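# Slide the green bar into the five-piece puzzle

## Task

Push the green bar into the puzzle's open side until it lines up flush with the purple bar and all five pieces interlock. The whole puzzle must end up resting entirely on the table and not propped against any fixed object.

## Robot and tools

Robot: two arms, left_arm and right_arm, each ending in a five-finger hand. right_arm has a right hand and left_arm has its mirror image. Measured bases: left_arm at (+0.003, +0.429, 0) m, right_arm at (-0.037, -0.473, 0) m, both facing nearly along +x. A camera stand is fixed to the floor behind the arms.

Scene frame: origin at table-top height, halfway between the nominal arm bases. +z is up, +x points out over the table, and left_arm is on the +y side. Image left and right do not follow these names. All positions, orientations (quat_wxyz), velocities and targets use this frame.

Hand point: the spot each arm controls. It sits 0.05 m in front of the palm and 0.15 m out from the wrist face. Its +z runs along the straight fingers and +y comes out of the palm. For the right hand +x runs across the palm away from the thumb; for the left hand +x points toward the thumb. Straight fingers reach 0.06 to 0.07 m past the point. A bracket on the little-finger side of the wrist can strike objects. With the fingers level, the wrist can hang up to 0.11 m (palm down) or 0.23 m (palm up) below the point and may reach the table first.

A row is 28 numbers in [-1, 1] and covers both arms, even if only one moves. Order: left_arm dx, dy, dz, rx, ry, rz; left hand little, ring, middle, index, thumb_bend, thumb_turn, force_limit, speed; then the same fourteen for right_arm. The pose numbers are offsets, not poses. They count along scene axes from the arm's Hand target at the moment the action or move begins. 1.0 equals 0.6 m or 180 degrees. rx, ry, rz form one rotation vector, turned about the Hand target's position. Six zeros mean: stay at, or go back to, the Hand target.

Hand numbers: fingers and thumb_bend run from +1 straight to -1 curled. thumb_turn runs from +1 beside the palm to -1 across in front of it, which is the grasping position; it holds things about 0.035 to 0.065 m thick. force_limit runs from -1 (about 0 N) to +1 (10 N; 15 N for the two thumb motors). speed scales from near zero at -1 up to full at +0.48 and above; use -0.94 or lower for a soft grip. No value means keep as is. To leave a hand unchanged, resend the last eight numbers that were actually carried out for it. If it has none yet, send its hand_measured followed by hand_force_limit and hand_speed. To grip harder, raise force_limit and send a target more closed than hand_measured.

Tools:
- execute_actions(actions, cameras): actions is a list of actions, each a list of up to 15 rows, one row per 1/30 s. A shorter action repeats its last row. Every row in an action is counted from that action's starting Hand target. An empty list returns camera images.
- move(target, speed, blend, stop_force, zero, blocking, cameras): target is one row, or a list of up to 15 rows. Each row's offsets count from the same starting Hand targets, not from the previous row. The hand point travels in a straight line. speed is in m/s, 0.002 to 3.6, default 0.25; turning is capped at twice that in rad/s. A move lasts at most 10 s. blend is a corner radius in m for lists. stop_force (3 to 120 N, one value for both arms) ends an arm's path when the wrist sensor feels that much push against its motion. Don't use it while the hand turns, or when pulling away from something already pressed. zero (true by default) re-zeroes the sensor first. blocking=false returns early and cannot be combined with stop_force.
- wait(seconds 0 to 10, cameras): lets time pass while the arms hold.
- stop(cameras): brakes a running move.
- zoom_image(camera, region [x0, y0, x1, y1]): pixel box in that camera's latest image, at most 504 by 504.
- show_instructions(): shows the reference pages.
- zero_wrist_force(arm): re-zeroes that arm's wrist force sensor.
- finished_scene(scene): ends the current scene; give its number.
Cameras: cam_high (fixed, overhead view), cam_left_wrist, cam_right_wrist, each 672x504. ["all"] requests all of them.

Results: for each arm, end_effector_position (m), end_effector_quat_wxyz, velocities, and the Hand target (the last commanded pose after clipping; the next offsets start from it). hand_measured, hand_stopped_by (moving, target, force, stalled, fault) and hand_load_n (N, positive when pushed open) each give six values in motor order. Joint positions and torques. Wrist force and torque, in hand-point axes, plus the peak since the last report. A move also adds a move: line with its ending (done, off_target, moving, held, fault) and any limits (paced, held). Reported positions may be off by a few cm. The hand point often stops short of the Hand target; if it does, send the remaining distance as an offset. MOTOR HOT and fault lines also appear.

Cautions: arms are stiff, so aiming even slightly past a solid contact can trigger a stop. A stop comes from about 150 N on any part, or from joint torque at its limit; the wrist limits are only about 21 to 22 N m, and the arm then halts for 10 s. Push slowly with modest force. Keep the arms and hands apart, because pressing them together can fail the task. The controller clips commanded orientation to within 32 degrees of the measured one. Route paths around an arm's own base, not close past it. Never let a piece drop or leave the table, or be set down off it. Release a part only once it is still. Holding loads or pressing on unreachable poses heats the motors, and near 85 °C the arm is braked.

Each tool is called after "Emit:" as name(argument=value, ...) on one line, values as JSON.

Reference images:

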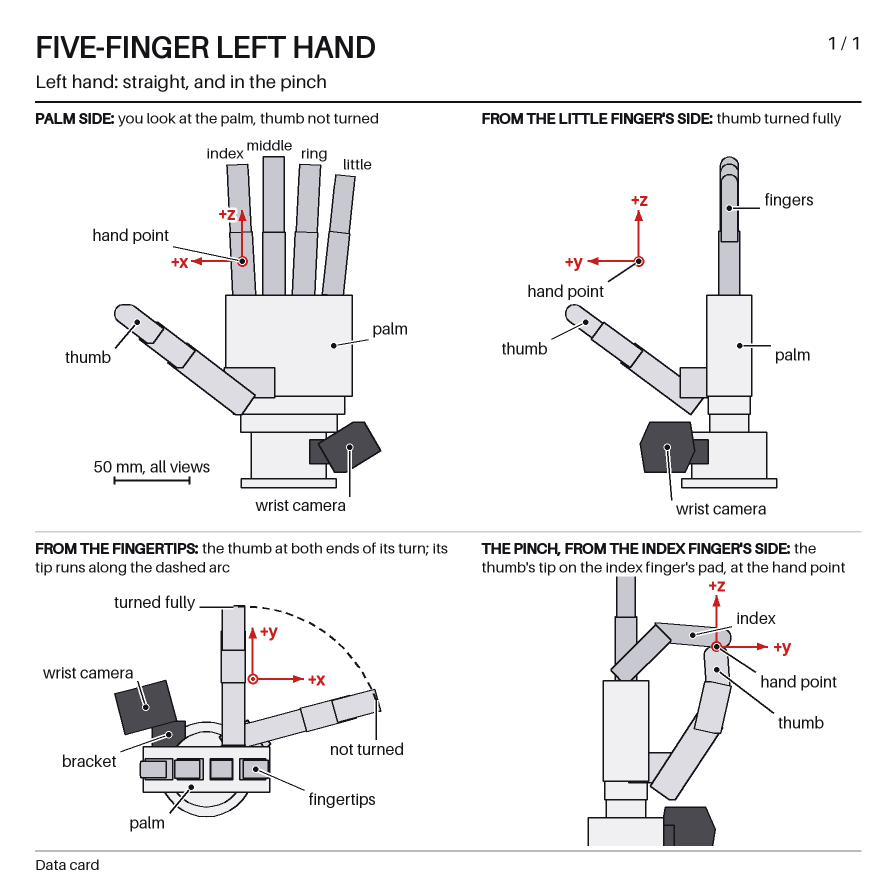

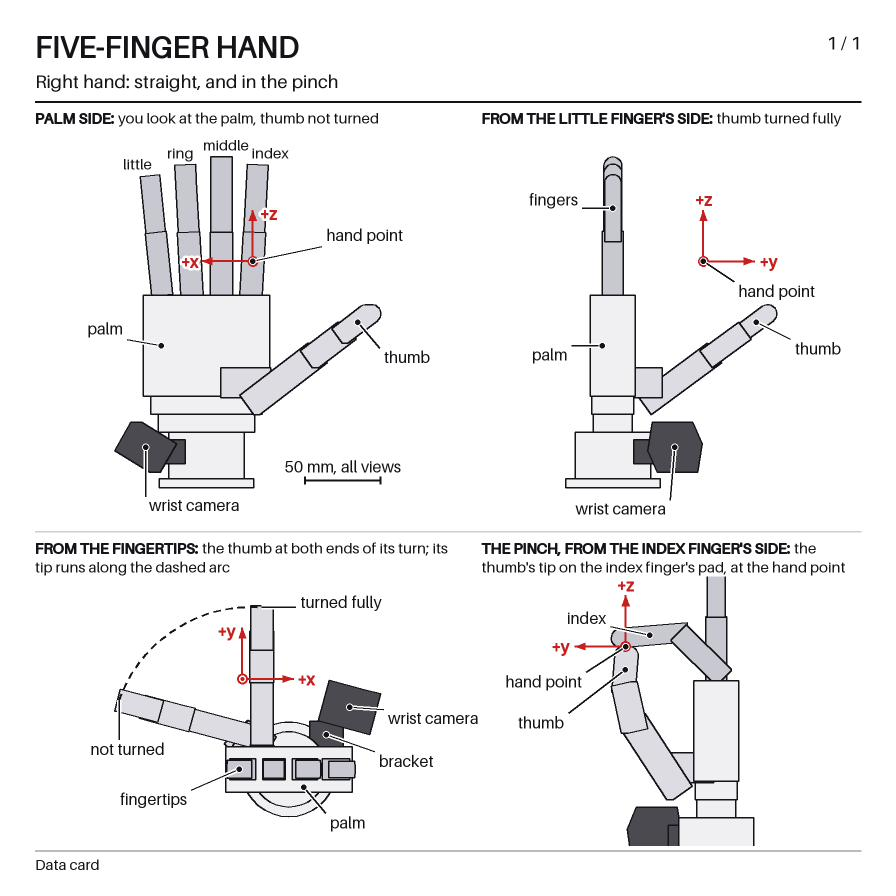

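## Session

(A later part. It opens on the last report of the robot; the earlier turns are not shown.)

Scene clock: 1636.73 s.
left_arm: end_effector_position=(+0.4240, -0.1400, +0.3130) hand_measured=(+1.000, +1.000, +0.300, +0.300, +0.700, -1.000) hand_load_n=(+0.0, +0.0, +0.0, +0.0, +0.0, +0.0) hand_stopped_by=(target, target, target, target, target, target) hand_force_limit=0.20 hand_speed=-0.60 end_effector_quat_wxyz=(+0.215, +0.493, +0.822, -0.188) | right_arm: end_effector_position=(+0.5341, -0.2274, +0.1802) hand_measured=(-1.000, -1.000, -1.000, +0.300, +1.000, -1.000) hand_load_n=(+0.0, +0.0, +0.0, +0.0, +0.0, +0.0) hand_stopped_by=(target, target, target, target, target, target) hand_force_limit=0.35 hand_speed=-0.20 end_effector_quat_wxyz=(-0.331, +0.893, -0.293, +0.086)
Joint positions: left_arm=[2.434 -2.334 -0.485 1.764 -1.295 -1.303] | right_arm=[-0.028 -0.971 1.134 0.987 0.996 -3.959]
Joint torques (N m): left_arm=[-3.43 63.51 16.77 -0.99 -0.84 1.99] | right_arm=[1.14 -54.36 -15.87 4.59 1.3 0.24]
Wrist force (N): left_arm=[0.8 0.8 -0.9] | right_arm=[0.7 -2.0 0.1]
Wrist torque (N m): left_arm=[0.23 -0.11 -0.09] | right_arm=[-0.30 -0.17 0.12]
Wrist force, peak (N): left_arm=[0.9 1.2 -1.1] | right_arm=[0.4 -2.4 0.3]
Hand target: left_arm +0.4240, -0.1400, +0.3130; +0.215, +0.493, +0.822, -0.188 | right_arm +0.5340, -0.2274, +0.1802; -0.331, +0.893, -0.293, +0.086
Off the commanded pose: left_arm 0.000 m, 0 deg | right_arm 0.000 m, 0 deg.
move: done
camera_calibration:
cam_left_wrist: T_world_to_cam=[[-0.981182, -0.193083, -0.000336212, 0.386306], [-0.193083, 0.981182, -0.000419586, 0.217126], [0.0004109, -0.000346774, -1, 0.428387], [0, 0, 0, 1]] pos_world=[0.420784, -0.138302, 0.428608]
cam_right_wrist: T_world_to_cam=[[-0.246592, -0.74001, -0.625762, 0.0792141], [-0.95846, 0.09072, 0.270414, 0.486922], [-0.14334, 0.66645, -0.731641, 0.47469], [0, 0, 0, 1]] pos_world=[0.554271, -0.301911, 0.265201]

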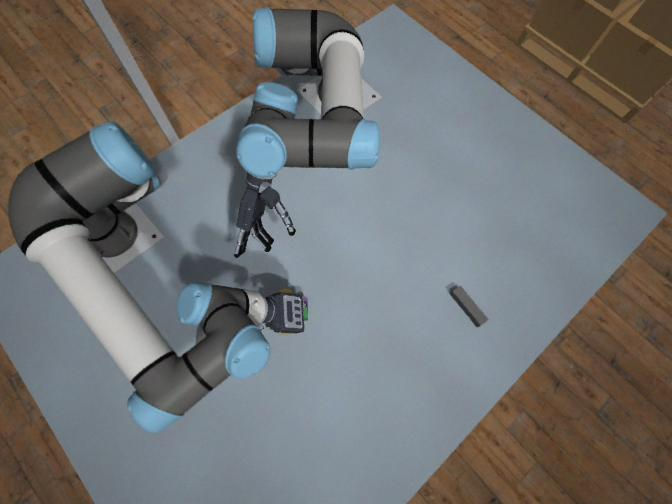

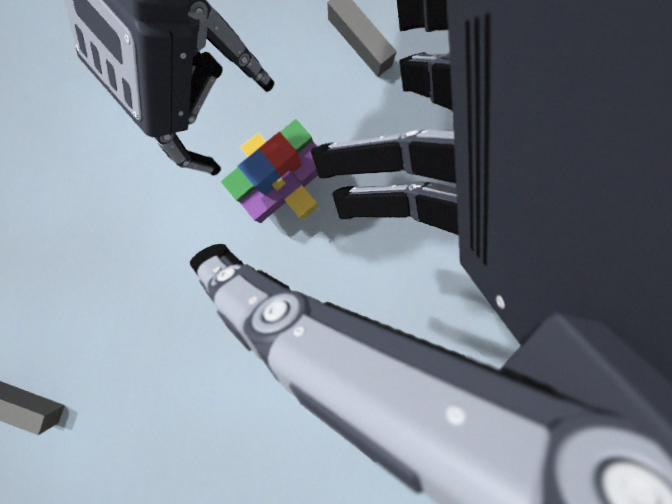

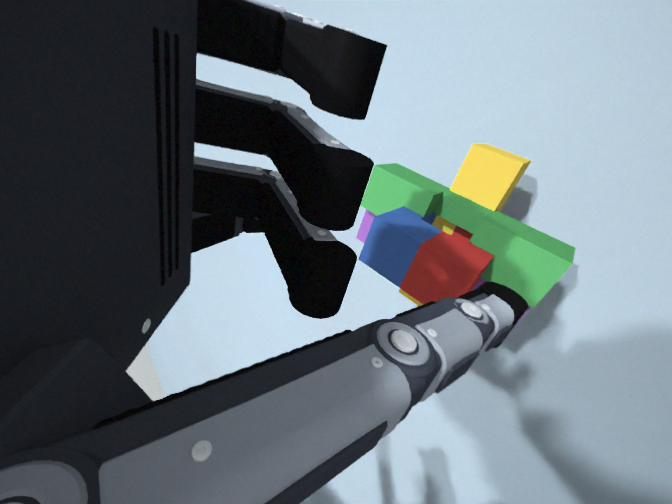

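Emit:
zoom_image(camera="cam_left_wrist", region=[150, 60, 330, 230])

Scaled by 2.800 from the camera's 672x504 image, which has a finer 960x720 frame.

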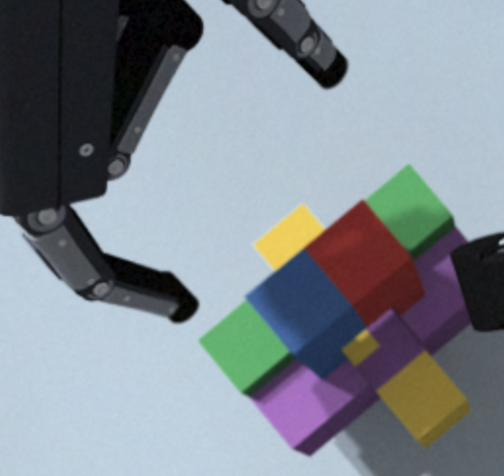

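Emit:
move(target=[0,0,0,0,0,0,1,1,0.3,0.3,0.7,-1,0.2,-0.6,0.0038,-0.0032,-0.0833,0,0,0,-1,-1,-1,0.3,1,-1,0.35,-0.2], speed=0.06, stop_force=5, cameras=["cam_left_wrist","cam_right_wrist"])

Emit:
zoom_image(camera="cam_left_wrist", region=[150, 60, 330, 230])

Scene clock: 1653.40 s.
left_arm: end_effector_position=(+0.4240, -0.1400, +0.3130) hand_measured=(+1.000, +1.000, +0.300, +0.300, +0.700, -1.000) hand_load_n=(+0.0, +0.0, +0.0, +0.0, +0.0, +0.0) hand_stopped_by=(target, target, target, target, target, target) hand_force_limit=0.20 hand_speed=-0.60 end_effector_quat_wxyz=(+0.215, +0.493, +0.822, -0.188) | right_arm: end_effector_position=(+0.5363, -0.2293, +0.1302) hand_measured=(-1.000, -1.000, -1.000, +0.300, +1.000, -1.000) hand_load_n=(+0.0, +0.0, +0.0, +0.0, +0.0, +0.0) hand_stopped_by=(target, target, target, target, target, target) hand_force_limit=0.35 hand_speed=-0.20 end_effector_quat_wxyz=(-0.331, +0.893, -0.294, +0.086)
Joint positions: left_arm=[2.434 -2.334 -0.485 1.764 -1.295 -1.303] | right_arm=[-0.031 -0.939 1.212 0.878 0.995 -3.963]
Joint torques (N m): left_arm=[-3.01 63.59 17.43 -1.08 -0.81 1.72] | right_arm=[5.73 -64.94 -31.31 0.93 -1.7 1.5]
Wrist force (N): left_arm=[0.7 1.0 -0.8] | right_arm=[0.5 -1.8 0.4]
Wrist torque (N m): left_arm=[0.26 -0.08 -0.11] | right_arm=[-0.29 -0.14 0.11]
Wrist force, peak (N): left_arm=[0.9 1.0 -1.2] | right_arm=[0.4 -2.5 -0.2]
Hand target: left_arm +0.4240, -0.1400, +0.3130; +0.215, +0.493, +0.822, -0.188 | right_arm +0.5363, -0.2293, +0.1302; -0.331, +0.893, -0.293, +0.086
Off the commanded pose: left_arm 0.000 m, 0 deg | right_arm 0.000 m, 0 deg.
move: done
camera_calibration:
cam_left_wrist: T_world_to_cam=[[-0.981182, -0.193083, -0.000336212, 0.386306], [-0.193083, 0.981182, -0.000419586, 0.217126], [0.0004109, -0.000346774, -1, 0.428387], [0, 0, 0, 1]] pos_world=[0.420784, -0.138302, 0.428608]
cam_right_wrist: T_world_to_cam=[[-0.246788, -0.740072, -0.625611, 0.0470459], [-0.958379, 0.0907629, 0.270688, 0.502642], [-0.143547, 0.666375, -0.731669, 0.439854], [0, 0, 0, 1]] pos_world=[0.556471, -0.303911, 0.2152]
Images, in order (width x height): cam_left_wrist 672x504, cam_right_wrist 672x504.

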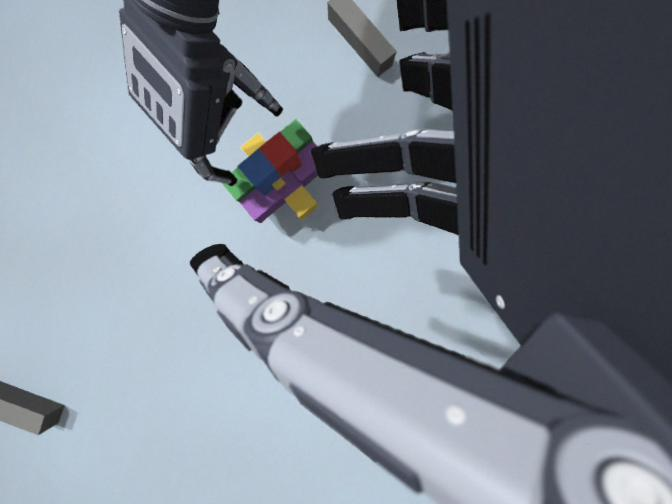

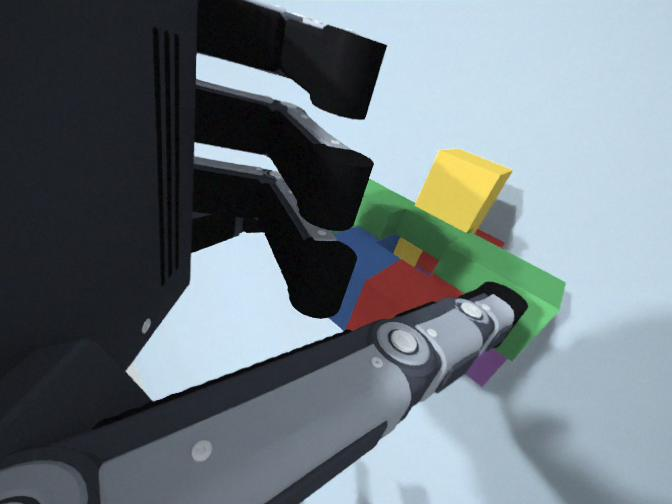

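Scaled by 2.800 from the camera's 672x504 image, which has a finer 960x720 frame.

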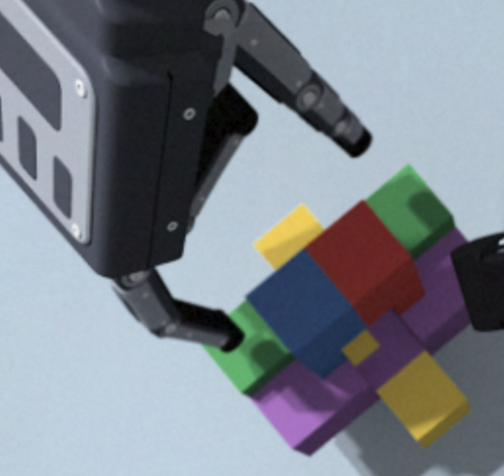

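Emit:
move(target=[0,0,0,0,0,0,1,1,0.3,0.3,0.7,-1,0.2,-0.6,0,0,-0.055,0,0,0,-1,-1,-1,0.3,1,-1,0.35,-0.2], speed=0.012, stop_force=5, cameras=["cam_left_wrist","cam_right_wrist"])

Emit:
zoom_image(camera="cam_left_wrist", region=[200, 100, 340, 230])

Scene clock: 1661.00 s.
left_arm: end_effector_position=(+0.4240, -0.1400, +0.3130) hand_measured=(+1.000, +1.000, +0.300, +0.300, +0.700, -1.000) hand_load_n=(+0.0, +0.0, +0.0, +0.0, +0.0, +0.0) hand_stopped_by=(target, target, target, target, target, target) hand_force_limit=0.20 hand_speed=-0.60 end_effector_quat_wxyz=(+0.215, +0.493, +0.822, -0.188) | right_arm: end_effector_position=(+0.5363, -0.2293, +0.1150) hand_measured=(-1.000, -1.000, -1.000, +0.300, +1.000, -1.000) hand_load_n=(+0.0, +0.0, +0.0, +0.5, +0.0, +0.0) hand_stopped_by=(target, target, target, target, target, target) hand_force_limit=0.35 hand_speed=-0.20 end_effector_quat_wxyz=(-0.331, +0.893, -0.293, +0.086)
Joint positions: left_arm=[2.434 -2.334 -0.485 1.764 -1.295 -1.303] | right_arm=[-0.031 -0.928 1.234 0.845 0.995 -3.963]
Joint torques (N m): left_arm=[-4.23 63.44 17.11 -1.12 -0.65 1.83] | right_arm=[6.11 -60.03 -28.83 4.26 0.54 0.52]
Wrist force (N): left_arm=[0.9 0.9 -1.0] | right_arm=[1.1 -3.7 -1.8]
Wrist torque (N m): left_arm=[0.25 -0.13 -0.09] | right_arm=[-0.17 -0.16 0.11]
Wrist force, peak (N): left_arm=[0.9 1.0 -1.2] | right_arm=[1.6 -7.4 -5.0]
Hand target: left_arm +0.4240, -0.1400, +0.3130; +0.215, +0.493, +0.822, -0.188 | right_arm +0.5363, -0.2293, +0.1150; -0.331, +0.893, -0.293, +0.086 (not the last commanded pose)
Off the commanded pose: left_arm 0.000 m, 0 deg | right_arm 0.018 m, 0 deg.
move: contact (right_arm)
camera_calibration:
cam_left_wrist: T_world_to_cam=[[-0.981182, -0.193083, -0.000336212, 0.386306], [-0.193083, 0.981182, -0.000419586, 0.217126], [0.0004109, -0.000346774, -1, 0.428387], [0, 0, 0, 1]] pos_world=[0.420784, -0.138302, 0.428608]
cam_right_wrist: T_world_to_cam=[[-0.246705, -0.74008, -0.625634, 0.0374926], [-0.9584, 0.0906986, 0.270633, 0.50676], [-0.143546, 0.666375, -0.731669, 0.428732], [0, 0, 0, 1]] pos_world=[0.556471, -0.303911, 0.2]
Images, in order (width x height): cam_left_wrist 672x504, cam_right_wrist 672x504.

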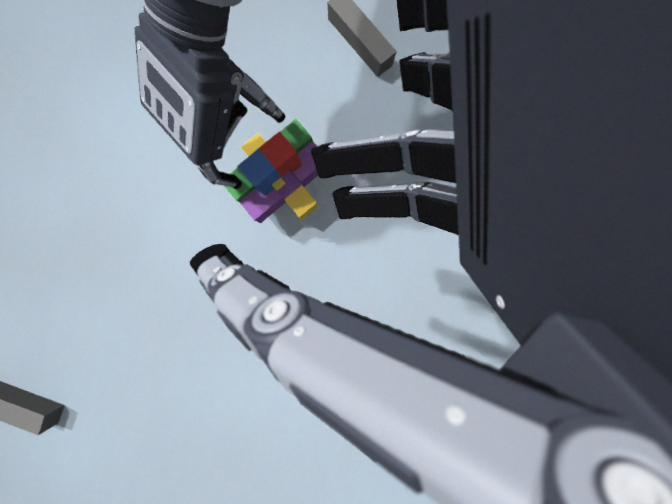

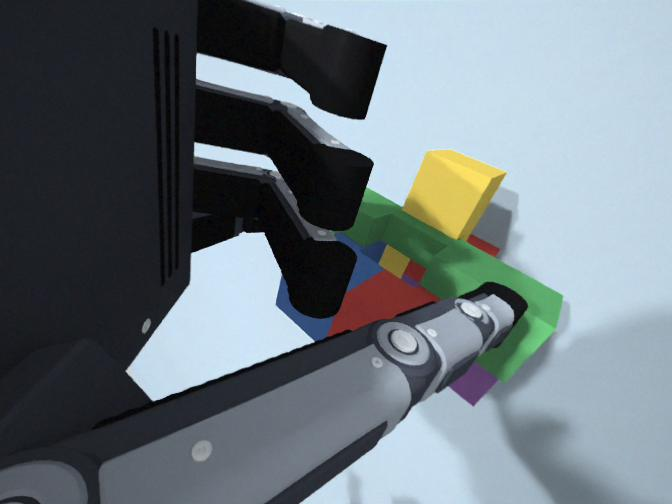

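Scaled by 3.600 from the camera's 672x504 image, which has a finer 960x720 frame.

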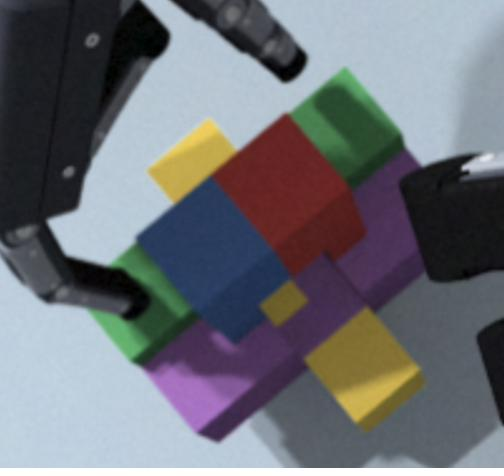

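Emit:
move(target=[0,0,0,0,0,0,1,1,0.3,0.3,0.7,-1,0.2,-0.6,0,0,-0.03,0,0,0,-1,-1,-1,0.3,1,-1,0.35,-0.2], speed=0.01, stop_force=10, cameras=["cam_left_wrist","cam_right_wrist"])

Emit:
zoom_image(camera="cam_left_wrist", region=[200, 100, 340, 230])

Emit:
zoom_image(camera="cam_right_wrist", region=[270, 140, 590, 420])

Scene clock: 1667.80 s.
left_arm: end_effector_position=(+0.4240, -0.1400, +0.3130) hand_measured=(+1.000, +1.000, +0.300, +0.300, +0.700, -1.000) hand_load_n=(+0.0, +0.0, +0.0, +0.0, +0.0, +0.0) hand_stopped_by=(target, target, target, target, target, target) hand_force_limit=0.20 hand_speed=-0.60 end_effector_quat_wxyz=(+0.215, +0.493, +0.822, -0.188) | right_arm: end_effector_position=(+0.5364, -0.2293, +0.1135) hand_measured=(-1.000, -1.000, -1.000, +0.300, +1.000, -1.000) hand_load_n=(+0.0, +0.0, +0.0, +0.0, +0.0, +0.0) hand_stopped_by=(target, target, target, target, target, target) hand_force_limit=0.35 hand_speed=-0.20 end_effector_quat_wxyz=(-0.331, +0.893, -0.293, +0.087)
Joint positions: left_arm=[2.434 -2.334 -0.485 1.764 -1.295 -1.303] | right_arm=[-0.031 -0.927 1.236 0.842 0.995 -3.963]
Joint torques (N m): left_arm=[-4.02 63.43 17.29 -1.13 -0.76 1.71] | right_arm=[5.76 -59.1 -26.74 4.67 1.07 0.54]
Wrist force (N): left_arm=[0.7 0.7 -0.8] | right_arm=[2.5 -8.0 -5.6]
Wrist torque (N m): left_arm=[0.21 -0.10 -0.10] | right_arm=[0.01 -0.08 0.11]
Wrist force, peak (N): left_arm=[1.0 1.0 -1.2] | right_arm=[4.7 -13.3 -10.0]
Hand target: left_arm +0.4240, -0.1400, +0.3130; +0.215, +0.493, +0.822, -0.188 | right_arm +0.5364, -0.2293, +0.1135; -0.331, +0.893, -0.293, +0.087 (not the last commanded pose)
Off the commanded pose: left_arm 0.000 m, 0 deg | right_arm 0.016 m, 0 deg.
move: contact (right_arm)
camera_calibration:
cam_left_wrist: T_world_to_cam=[[-0.981182, -0.193083, -0.000336212, 0.386306], [-0.193083, 0.981182, -0.000419586, 0.217126], [0.0004109, -0.000346774, -1, 0.428387], [0, 0, 0, 1]] pos_world=[0.420784, -0.138302, 0.428608]
cam_right_wrist: T_world_to_cam=[[-0.246386, -0.740086, -0.625753, 0.0364236], [-0.958543, 0.090723, 0.270121, 0.507449], [-0.143143, 0.666365, -0.731757, 0.427439], [0, 0, 0, 1]] pos_world=[0.556571, -0.303911, 0.198501]
Images, in order (width x height): cam_left_wrist 672x504, cam_right_wrist 672x504.

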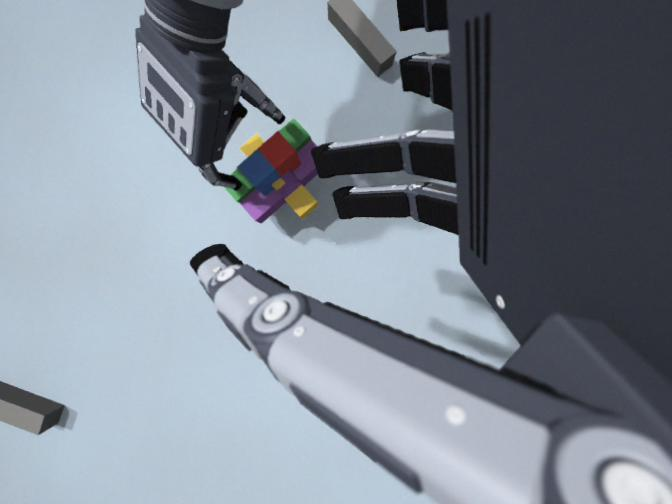

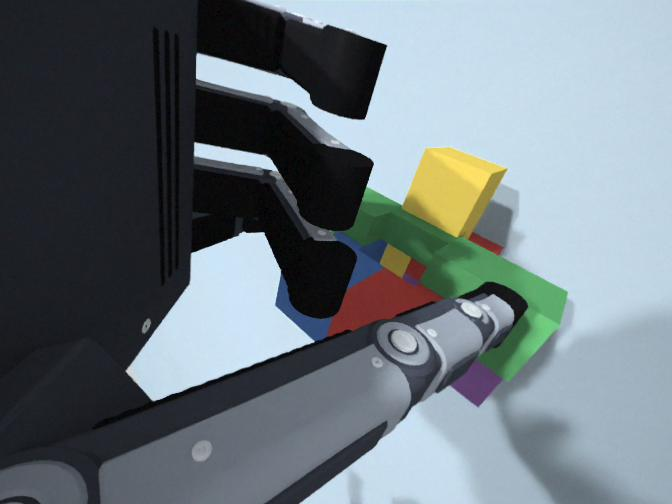

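Scaled by 3.600 from the camera's 672x504 image, which has a finer 960x720 frame.

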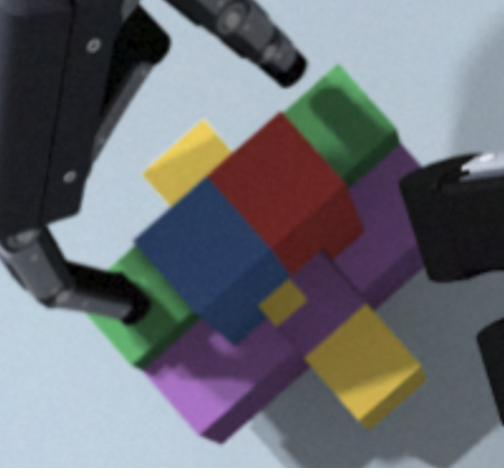

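Scaled by 1.575 from the camera's 672x504 image, which has a finer 960x720 frame.

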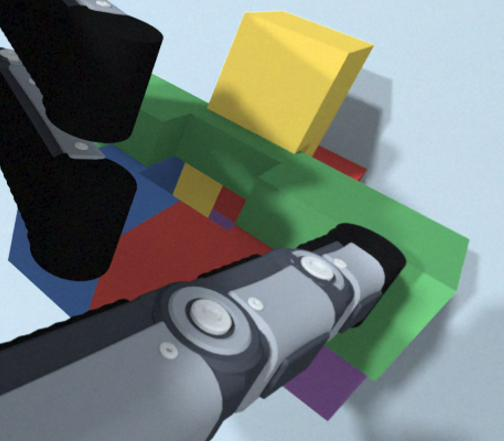

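Emit:
move(target=[0,0,0,0,0,0,1,1,0.3,0.3,0.7,-1,0.2,-0.6,0,0,0.04,0,0,0,-1,-1,-1,0.3,1,-1,0.35,-0.2], speed=0.05, cameras=["cam_left_wrist","cam_right_wrist"])

Emit:
zoom_image(camera="cam_left_wrist", region=[210, 110, 330, 230])

Emit:
zoom_image(camera="cam_right_wrist", region=[340, 140, 600, 380])

Scene clock: 1780.70 s.
left_arm: end_effector_position=(+0.4240, -0.1400, +0.3130) hand_measured=(+1.000, +1.000, +0.300, +0.300, +0.700, -1.000) hand_load_n=(+0.0, +0.0, +0.0, +0.0, +0.0, +0.0) hand_stopped_by=(target, target, target, target, target, target) hand_force_limit=0.20 hand_speed=-0.60 end_effector_quat_wxyz=(+0.215, +0.493, +0.822, -0.188) | right_arm: end_effector_position=(+0.5365, -0.2293, +0.1376) hand_measured=(-1.000, -1.000, -1.000, +0.300, +1.000, -1.000) hand_load_n=(+0.0, +0.0, +0.0, +0.0, +0.0, +0.0) hand_stopped_by=(target, target, target, target, target, target) hand_force_limit=0.35 hand_speed=-0.20 end_effector_quat_wxyz=(-0.331, +0.893, -0.293, +0.087)
Joint positions: left_arm=[2.434 -2.334 -0.485 1.764 -1.295 -1.303] | right_arm=[-0.031 -0.944 1.2 0.894 0.995 -3.963]
Joint torques (N m): left_arm=[-4.18 63.01 17.81 -1.17 -0.55 1.83] | right_arm=[4.51 -45.82 -14.19 0.63 0.08 0.16]
Wrist force (N): left_arm=[0.8 1.1 -1.2] | right_arm=[0.6 -1.7 0.2]
Wrist torque (N m): left_arm=[0.29 -0.11 -0.11] | right_arm=[-0.26 -0.14 0.12]
Wrist force, peak (N): left_arm=[0.9 1.1 -1.1] | right_arm=[2.3 -8.2 -6.1]
Hand target: left_arm +0.4240, -0.1400, +0.3130; +0.215, +0.493, +0.822, -0.188 | right_arm +0.5364, -0.2293, +0.1375; -0.331, +0.893, -0.293, +0.087
Off the commanded pose: left_arm 0.000 m, 0 deg | right_arm 0.000 m, 0 deg.
move: done
camera_calibration:
cam_left_wrist: T_world_to_cam=[[-0.981182, -0.193083, -0.000336212, 0.386306], [-0.193083, 0.981182, -0.000419586, 0.217126], [0.0004109, -0.000346774, -1, 0.428387], [0, 0, 0, 1]] pos_world=[0.420784, -0.138302, 0.428608]
cam_right_wrist: T_world_to_cam=[[-0.246274, -0.740064, -0.625823, 0.0514638], [-0.958601, 0.0907583, 0.269902, 0.501031], [-0.142947, 0.666384, -0.731778, 0.444976], [0, 0, 0, 1]] pos_world=[0.55657, -0.303911, 0.222602]
Images, in order (width x height): cam_left_wrist 672x504, cam_right_wrist 672x504.

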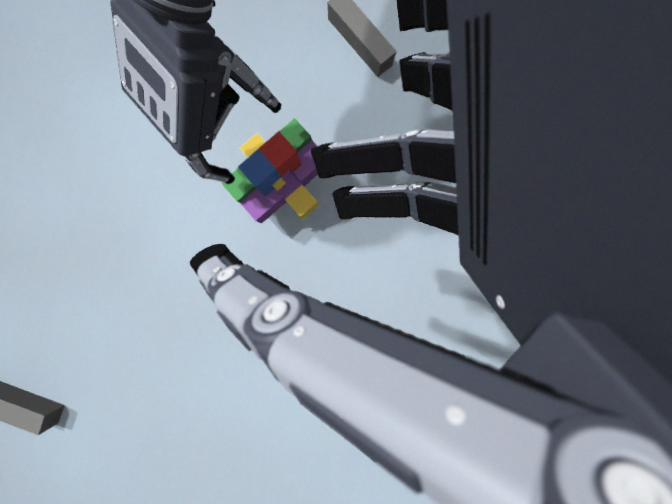

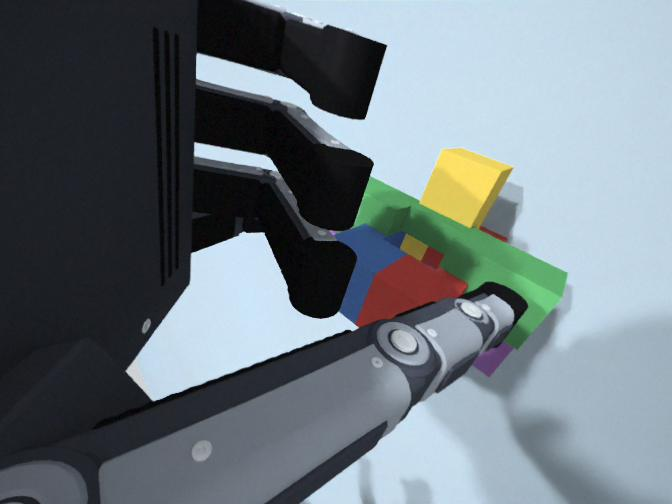

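Scaled by 4.200 from the camera's 672x504 image, which has a finer 960x720 frame.

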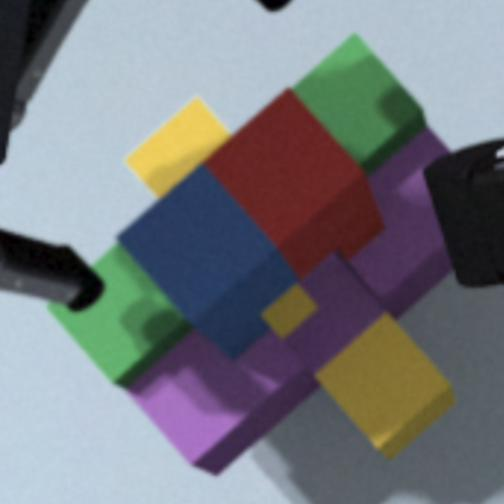

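Scaled by 1.938 from the camera's 672x504 image, which has a finer 960x720 frame.

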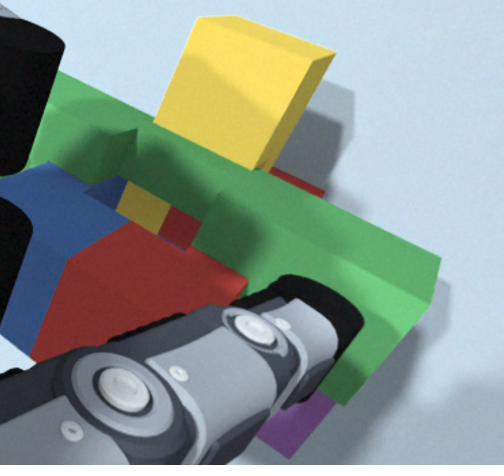

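Emit:
zoom_image(camera="cam_right_wrist", region=[370, 170, 500, 290])

Scaled by 3.877 from the camera's 672x504 image, which has a finer 960x720 frame.

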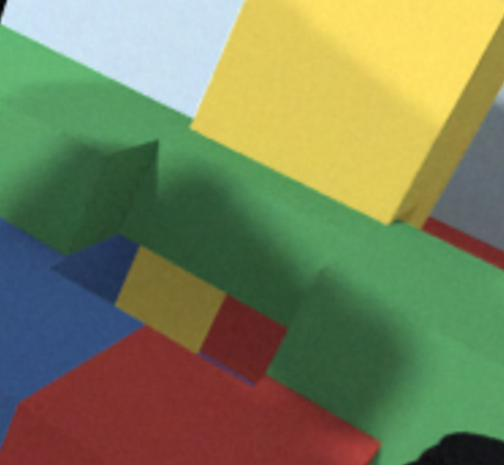

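Emit:
move(target=[[0,0,0,0,0,0,1,1,0.3,0.3,0.7,-1,0.2,-0.6,0,0,0.1,0,0,0,-1,-1,-1,-1,-0.3,-1,0.35,-0.2],[0,0,0,0,0,0,1,1,0.3,0.3,0.7,-1,0.2,-0.6,-0.1642,-0.1412,0.0667,0.0598,-0.0968,-0.1805,-1,-1,-1,-1,-0.3,-1,0.35,-0.2],[0,0,0,0,0,0,1,1,0.3,0.3,0.7,-1,0.2,-0.6,-0.1642,-0.1412,-0.0333,0.0598,-0.0968,-0.1805,-1,-1,-1,-1,-0.3,-1,0.35,-0.2]], speed=0.12, cameras=["cam_left_wrist","cam_right_wrist"])

Scene clock: 1971.37 s.
left_arm: end_effector_position=(+0.4240, -0.1400, +0.3130) hand_measured=(+1.000, +1.000, +0.300, +0.300, +0.700, -1.000) hand_load_n=(+0.0, +0.0, +0.0, +0.0, +0.0, +0.0) hand_stopped_by=(target, target, target, target, target, target) hand_force_limit=0.20 hand_speed=-0.60 end_effector_quat_wxyz=(+0.215, +0.493, +0.822, -0.188) | right_arm: end_effector_position=(+0.4379, -0.3140, +0.1176) hand_measured=(-1.000, -1.000, -1.000, -1.000, +0.442, -1.000) hand_load_n=(+0.0, +0.0, -2.0, +0.0, +11.0, +3.0) hand_stopped_by=(target, target, target, target, force, target) hand_force_limit=0.35 hand_speed=-0.20 end_effector_quat_wxyz=(-0.415, +0.718, -0.484, +0.280)
Joint positions: left_arm=[2.434 -2.334 -0.485 1.764 -1.295 -1.303] | right_arm=[-0.261 -1.531 2.099 0.049 1.039 -3.488]
Joint torques (N m): left_arm=[-3.97 63.26 18.3 -1.24 -0.6 1.75] | right_arm=[6.33 -22.23 -19.04 -1.01 1.86 0.62]
Wrist force (N): left_arm=[0.6 0.8 -1.0] | right_arm=[0.6 -2.3 0.6]
Wrist torque (N m): left_arm=[0.23 -0.09 -0.11] | right_arm=[-0.38 -0.16 0.03]
Wrist force, peak (N): left_arm=[1.0 1.1 -1.2] | right_arm=[0.8 -3.3 0.1]
Hand target: left_arm +0.4240, -0.1400, +0.3130; +0.215, +0.493, +0.822, -0.188 | right_arm +0.4379, -0.3140, +0.1175; -0.415, +0.718, -0.484, +0.280
Off the commanded pose: left_arm 0.000 m, 0 deg | right_arm 0.000 m, 0 deg.
move: done
camera_calibration:
cam_left_wrist: T_world_to_cam=[[-0.981182, -0.193083, -0.000336212, 0.386306], [-0.193083, 0.981182, -0.000419586, 0.217126], [0.0004109, -0.000346774, -1, 0.428387], [0, 0, 0, 1]] pos_world=[0.420784, -0.138302, 0.428608]
cam_right_wrist: T_world_to_cam=[[-0.357435, -0.419579, -0.834382, 0.125866], [-0.812226, 0.580653, 0.0559556, 0.534483], [0.461009, 0.697707, -0.548339, 0.196522], [0, 0, 0, 1]] pos_world=[0.388512, -0.394653, 0.182873]
Images, in order (width x height): cam_left_wrist 672x504, cam_right_wrist 672x504.

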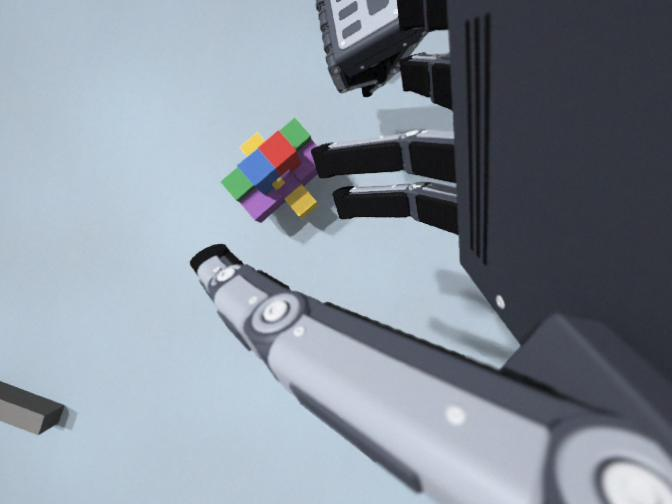

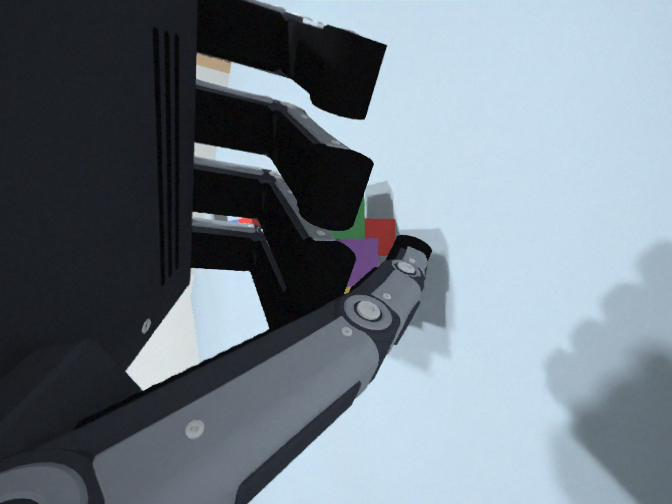

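Emit:
move(target=[0,0,0,0,0,0,1,1,0.3,0.3,0.7,-1,0.2,-0.6,-0.0388,0.0315,0.05,0.0313,-0.0773,0,-1,-1,-1,-1,1,1,0.35,0.2], speed=0.1, cameras=["cam_right_wrist"])

Scene clock: 1986.50 s.
left_arm: end_effector_position=(+0.4240, -0.1400, +0.3130) hand_measured=(+1.000, +1.000, +0.300, +0.300, +0.700, -1.000) hand_load_n=(+0.0, +0.0, +0.0, +0.0, +0.0, +0.0) hand_stopped_by=(target, target, target, target, target, target) hand_force_limit=0.20 hand_speed=-0.60 end_effector_quat_wxyz=(+0.215, +0.493, +0.822, -0.188) | right_arm: end_effector_position=(+0.4146, -0.2952, +0.1475) hand_measured=(-1.000, -1.000, -1.000, -1.000, +1.000, +1.000) hand_load_n=(+0.0, +0.0, +0.0, +0.0, -0.5, -0.5) hand_stopped_by=(target, target, target, target, target, target) hand_force_limit=0.35 hand_speed=0.20 end_effector_quat_wxyz=(-0.505, +0.658, -0.443, +0.341)
Joint positions: left_arm=[2.434 -2.334 -0.485 1.764 -1.295 -1.303] | right_arm=[-0.306 -1.735 2.322 -0.258 0.926 -3.344]
Joint torques (N m): left_arm=[-3.42 62.87 18.26 -1.28 -0.67 1.75] | right_arm=[6 -17.53 -23.94 -1.94 1.83 0.05]
Wrist force (N): left_arm=[0.8 0.7 -1.1] | right_arm=[0.8 -2.3 1.6]
Wrist torque (N m): left_arm=[0.23 -0.13 -0.09] | right_arm=[-0.45 -0.19 0.04]
Wrist force, peak (N): left_arm=[0.9 0.9 -1.3] | right_arm=[0.7 -2.6 1.3]
Hand target: left_arm +0.4240, -0.1400, +0.3130; +0.215, +0.493, +0.822, -0.188 | right_arm +0.4146, -0.2951, +0.1475; -0.505, +0.657, -0.443, +0.341
Off the commanded pose: left_arm 0.000 m, 0 deg | right_arm 0.000 m, 0 deg.
move: done
camera_calibration:
cam_right_wrist: T_world_to_cam=[[-0.141738, -0.332325, -0.932454, 0.10125], [-0.808707, 0.582105, -0.0845337, 0.522639], [0.570879, 0.742101, -0.35126, 0.14893], [0, 0, 0, 1]] pos_world=[0.351992, -0.381104, 0.190905]
Images, in order (width x height): cam_right_wrist 672x504.

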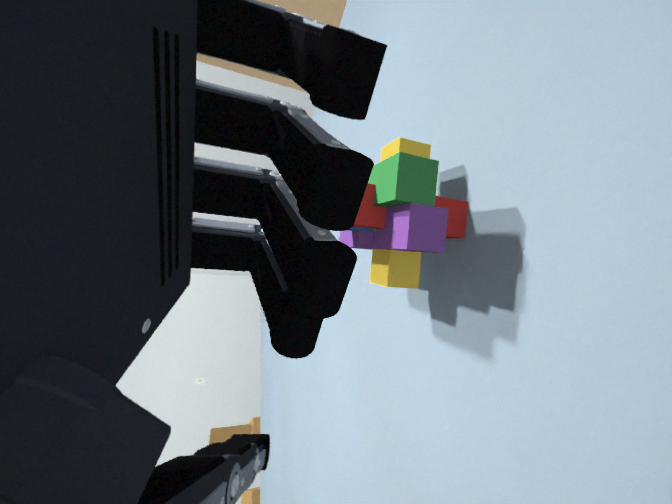

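Emit:
zoom_image(camera="cam_right_wrist", region=[340, 130, 500, 300])

Scaled by 2.965 from the camera's 672x504 image, which has a finer 960x720 frame.

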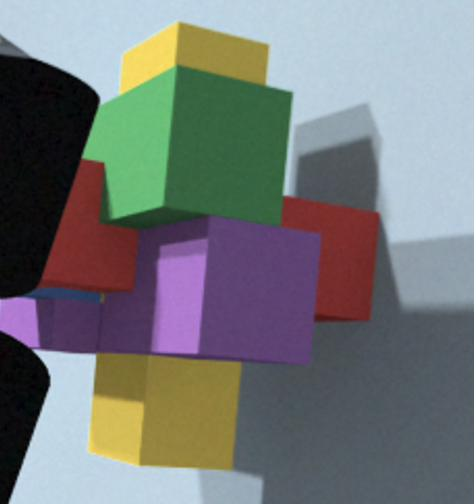

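Emit:
move(target=[[0,0,0,0,0,0,1,1,0.3,0.3,0.7,-1,0.2,-0.6,0,0,0.1042,0,0,0,-1,-1,-1,0.3,1,-1,0.35,0.2],[0,0,0,0,0,0,1,1,0.3,0.3,0.7,-1,0.2,-0.6,0.1908,0.1098,0.1042,-0.0858,0.1323,0.1197,-1,-1,-1,0.3,1,-1,0.35,0.2],[0,0,0,0,0,0,1,1,0.3,0.3,0.7,-1,0.2,-0.6,0.1908,0.1098,0.0042,-0.0858,0.1323,0.1197,-1,-1,-1,0.3,1,-1,0.35,0.2]], speed=0.12, cameras=["cam_left_wrist","cam_right_wrist"])

Emit:
zoom_image(camera="cam_left_wrist", region=[170, 60, 340, 230])

Scene clock: 2068.97 s.
left_arm: end_effector_position=(+0.4240, -0.1400, +0.3130) hand_measured=(+1.000, +1.000, +0.300, +0.300, +0.700, -1.000) hand_load_n=(+0.0, +0.0, +0.0, +0.0, -0.5, +0.0) hand_stopped_by=(target, target, target, target, target, target) hand_force_limit=0.20 hand_speed=-0.60 end_effector_quat_wxyz=(+0.215, +0.493, +0.822, -0.188) | right_arm: end_effector_position=(+0.5291, -0.2293, +0.1501) hand_measured=(-1.000, -1.000, -1.000, +0.300, +1.000, -1.000) hand_load_n=(+0.0, +0.0, +0.0, +0.0, +0.0, +0.0) hand_stopped_by=(target, target, target, target, target, target) hand_force_limit=0.35 hand_speed=0.20 end_effector_quat_wxyz=(-0.366, +0.845, -0.359, +0.155)
Joint positions: left_arm=[2.434 -2.334 -0.485 1.764 -1.295 -1.303] | right_arm=[-0.04 -1.11 1.417 0.62 1.027 -3.745]
Joint torques (N m): left_arm=[-3.59 62.71 18.95 -1.39 -0.74 1.7] | right_arm=[-4.64 -54.08 -20.2 -0.11 -3.12 1.71]
Wrist force (N): left_arm=[0.8 0.9 -0.9] | right_arm=[0.5 -2.4 0.2]
Wrist torque (N m): left_arm=[0.25 -0.12 -0.10] | right_arm=[-0.37 -0.13 0.09]
Wrist force, peak (N): left_arm=[1.0 1.1 -1.2] | right_arm=[1.5 -2.9 1.4]
Hand target: left_arm +0.4240, -0.1400, +0.3130; +0.215, +0.493, +0.822, -0.188 | right_arm +0.5291, -0.2293, +0.1501; -0.366, +0.845, -0.359, +0.155
Off the commanded pose: left_arm 0.000 m, 0 deg | right_arm 0.000 m, 0 deg.
move: done
camera_calibration:
cam_left_wrist: T_world_to_cam=[[-0.981182, -0.193083, -0.000336212, 0.386306], [-0.193083, 0.981182, -0.000419586, 0.217126], [0.0004109, -0.000346774, -1, 0.428387], [0, 0, 0, 1]] pos_world=[0.420784, -0.138302, 0.428608]
cam_right_wrist: T_world_to_cam=[[-0.302406, -0.646095, -0.700794, 0.119979], [-0.95111, 0.252953, 0.177212, 0.53773], [0.0627719, 0.720122, -0.691002, 0.350385], [0, 0, 0, 1]] pos_world=[0.525729, -0.310823, 0.230905]
Images, in order (width x height): cam_left_wrist 672x504, cam_right_wrist 672x504.

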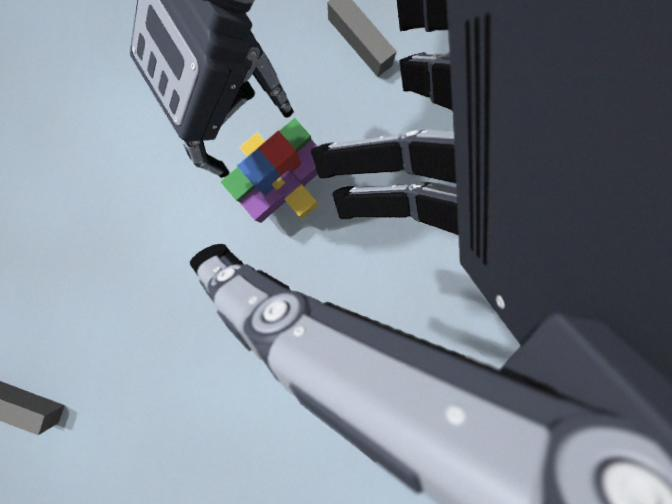

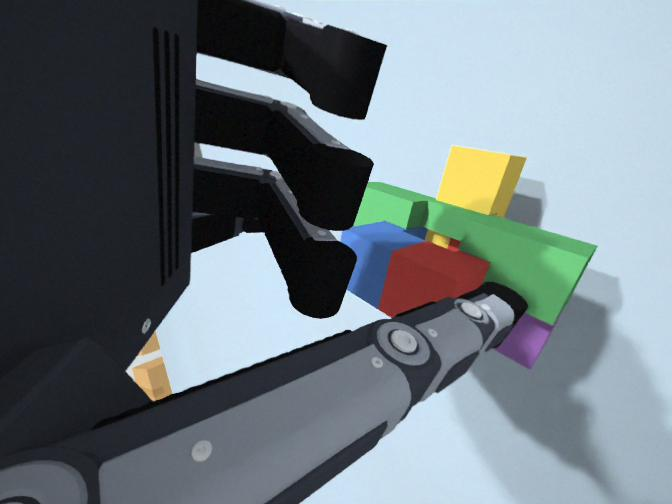

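Scaled by 2.965 from the camera's 672x504 image, which has a finer 960x720 frame.

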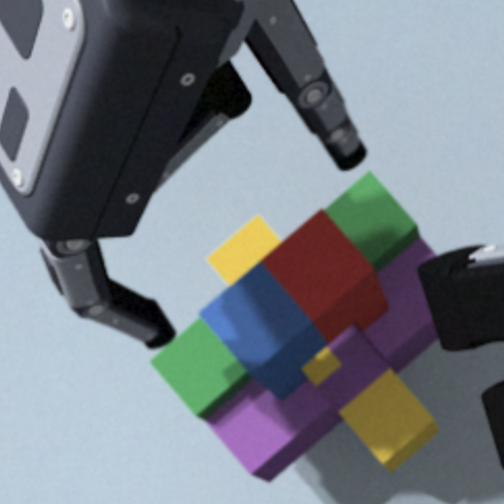

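Emit:
move(target=[0,0,0,0,0,0,1,1,0.3,0.3,0.7,-1,0.2,-0.6,-0.0027,0.0028,-0.05,0,0,-0.0222,-1,-1,-1,0.3,1,-1,0.35,0.2], speed=0.04)

Emit:
zero_wrist_force(arm="right_arm")

Emit:
move(target=[0,0,0,0,0,0,1,1,0.3,0.3,0.7,-1,0.2,-0.6,0,0,-0.045,0,0,0,-1,-1,-1,0.3,1,-1,0.35,0.2], speed=0.01, stop_force=5, cameras=["cam_left_wrist","cam_right_wrist"])

Emit:
zoom_image(camera="cam_left_wrist", region=[170, 60, 340, 230])

Scene clock: 2085.33 s.
left_arm: end_effector_position=(+0.4240, -0.1400, +0.3130) hand_measured=(+1.000, +1.000, +0.300, +0.300, +0.700, -1.000) hand_load_n=(+0.0, +0.0, +0.0, +0.0, +0.0, +0.0) hand_stopped_by=(target, target, target, target, target, target) hand_force_limit=0.20 hand_speed=-0.60 end_effector_quat_wxyz=(+0.215, +0.493, +0.822, -0.188) | right_arm: end_effector_position=(+0.5274, -0.2275, +0.1201) hand_measured=(-1.000, -1.000, -1.000, +0.300, +1.000, -1.000) hand_load_n=(+0.0, +0.0, +0.0, +0.0, +0.0, +0.0) hand_stopped_by=(target, target, target, target, target, target) hand_force_limit=0.35 hand_speed=0.20 end_effector_quat_wxyz=(-0.360, +0.832, -0.388, +0.168)
Joint positions: left_arm=[2.434 -2.334 -0.485 1.764 -1.295 -1.303] | right_arm=[-0.025 -1.112 1.492 0.508 1.079 -3.668]
Joint torques (N m): left_arm=[-3.21 63.28 19.04 -1.44 -0.67 1.68] | right_arm=[-7.42 -36.74 -30.99 3.41 -3.05 -1.69]
Wrist force (N): left_arm=[0.7 0.8 -0.9] | right_arm=[0.7 -2.0 0.1]
Wrist torque (N m): left_arm=[0.23 -0.09 -0.10] | right_arm=[-0.30 -0.15 0.03]
Wrist force, peak (N): left_arm=[1.0 1.0 -1.2] | right_arm=[1.0 -2.3 0.1]
Hand target: left_arm +0.4240, -0.1400, +0.3130; +0.215, +0.493, +0.822, -0.188 | right_arm +0.5275, -0.2276, +0.1201; -0.360, +0.832, -0.388, +0.168
Off the commanded pose: left_arm 0.000 m, 0 deg | right_arm 0.000 m, 0 deg.
move: done

Wrist force sensor zeroed.

Scene clock: 2087.40 s.
left_arm: end_effector_position=(+0.4240, -0.1400, +0.3130) hand_measured=(+1.000, +1.000, +0.300, +0.300, +0.700, -1.000) hand_load_n=(+0.0, +0.0, +0.0, +0.0, +0.0, +0.0) hand_stopped_by=(target, target, target, target, target, target) hand_force_limit=0.20 hand_speed=-0.60 end_effector_quat_wxyz=(+0.215, +0.493, +0.822, -0.188) | right_arm: end_effector_position=(+0.5275, -0.2276, +0.1101) hand_measured=(-1.000, -1.000, -1.000, +0.300, +1.000, -1.000) hand_load_n=(+0.0, +0.0, +0.5, +0.5, +0.0, +0.0) hand_stopped_by=(target, target, target, target, target, target) hand_force_limit=0.35 hand_speed=0.20 end_effector_quat_wxyz=(-0.360, +0.832, -0.388, +0.168)
Joint positions: left_arm=[2.434 -2.334 -0.485 1.764 -1.295 -1.303] | right_arm=[-0.025 -1.103 1.506 0.485 1.079 -3.668]
Joint torques (N m): left_arm=[-3.3 62.86 19.82 -1.56 -0.74 1.8] | right_arm=[-4.97 -54.32 -29.42 3.37 1.63 0.71]
Wrist force (N, zeroed by zero_wrist_force on right_arm): left_arm=[0.8 0.7 -1.0] | right_arm=[0.9 -3.7 -3.1]
Wrist torque (N m, zeroed by zero_wrist_force on right_arm): left_arm=[0.22 -0.11 -0.09] | right_arm=[0.22 0.03 0.02]
Wrist force, peak (N, zeroed by zero_wrist_force on right_arm): left_arm=[1.0 0.9 -1.1] | right_arm=[1.2 -7.6 -5.3]
Hand target: left_arm +0.4240, -0.1400, +0.3130; +0.215, +0.493, +0.822, -0.188 | right_arm +0.5275, -0.2276, +0.1101; -0.360, +0.832, -0.388, +0.168 (not the last commanded pose)
Off the commanded pose: left_arm 0.000 m, 0 deg | right_arm 0.017 m, 0 deg.
move: contact (right_arm)
camera_calibration:
cam_left_wrist: T_world_to_cam=[[-0.981182, -0.193083, -0.000336212, 0.386306], [-0.193083, 0.981182, -0.000419586, 0.217126], [0.0004109, -0.000346774, -1, 0.428387], [0, 0, 0, 1]] pos_world=[0.420784, -0.138302, 0.428608]
cam_right_wrist: T_world_to_cam=[[-0.346492, -0.623416, -0.700925, 0.121012], [-0.931234, 0.31853, 0.177035, 0.547305], [0.112899, 0.714067, -0.690914, 0.29378], [0, 0, 0, 1]] pos_world=[0.518431, -0.308671, 0.190905]
Images, in order (width x height): cam_left_wrist 672x504, cam_right_wrist 672x504.

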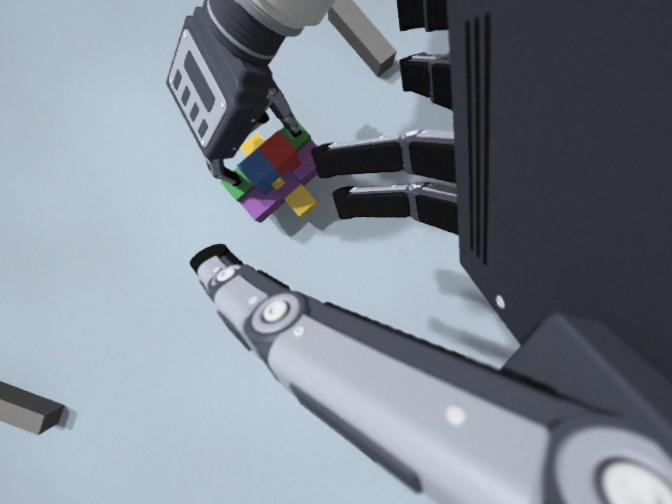

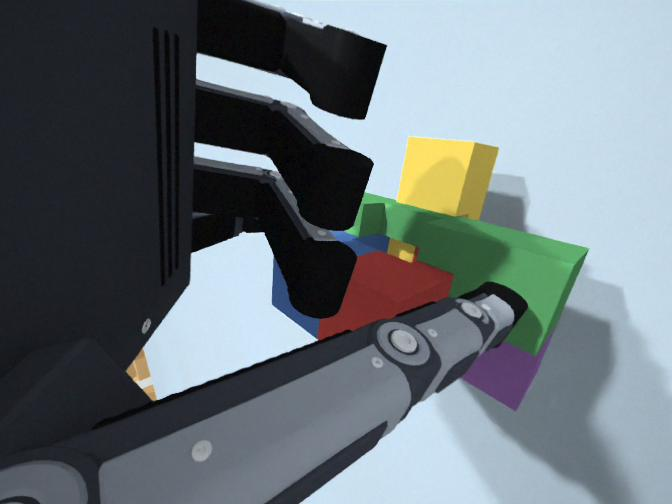

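Scaled by 2.965 from the camera's 672x504 image, which has a finer 960x720 frame.

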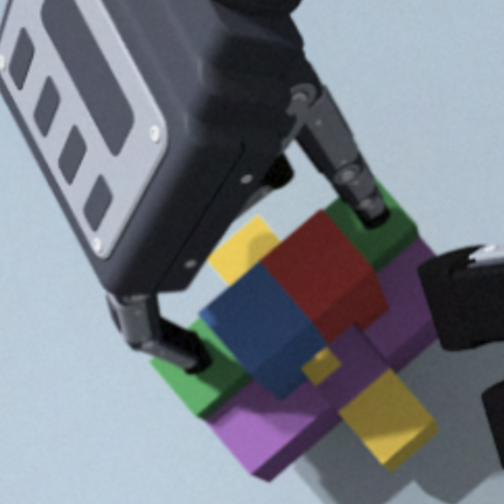

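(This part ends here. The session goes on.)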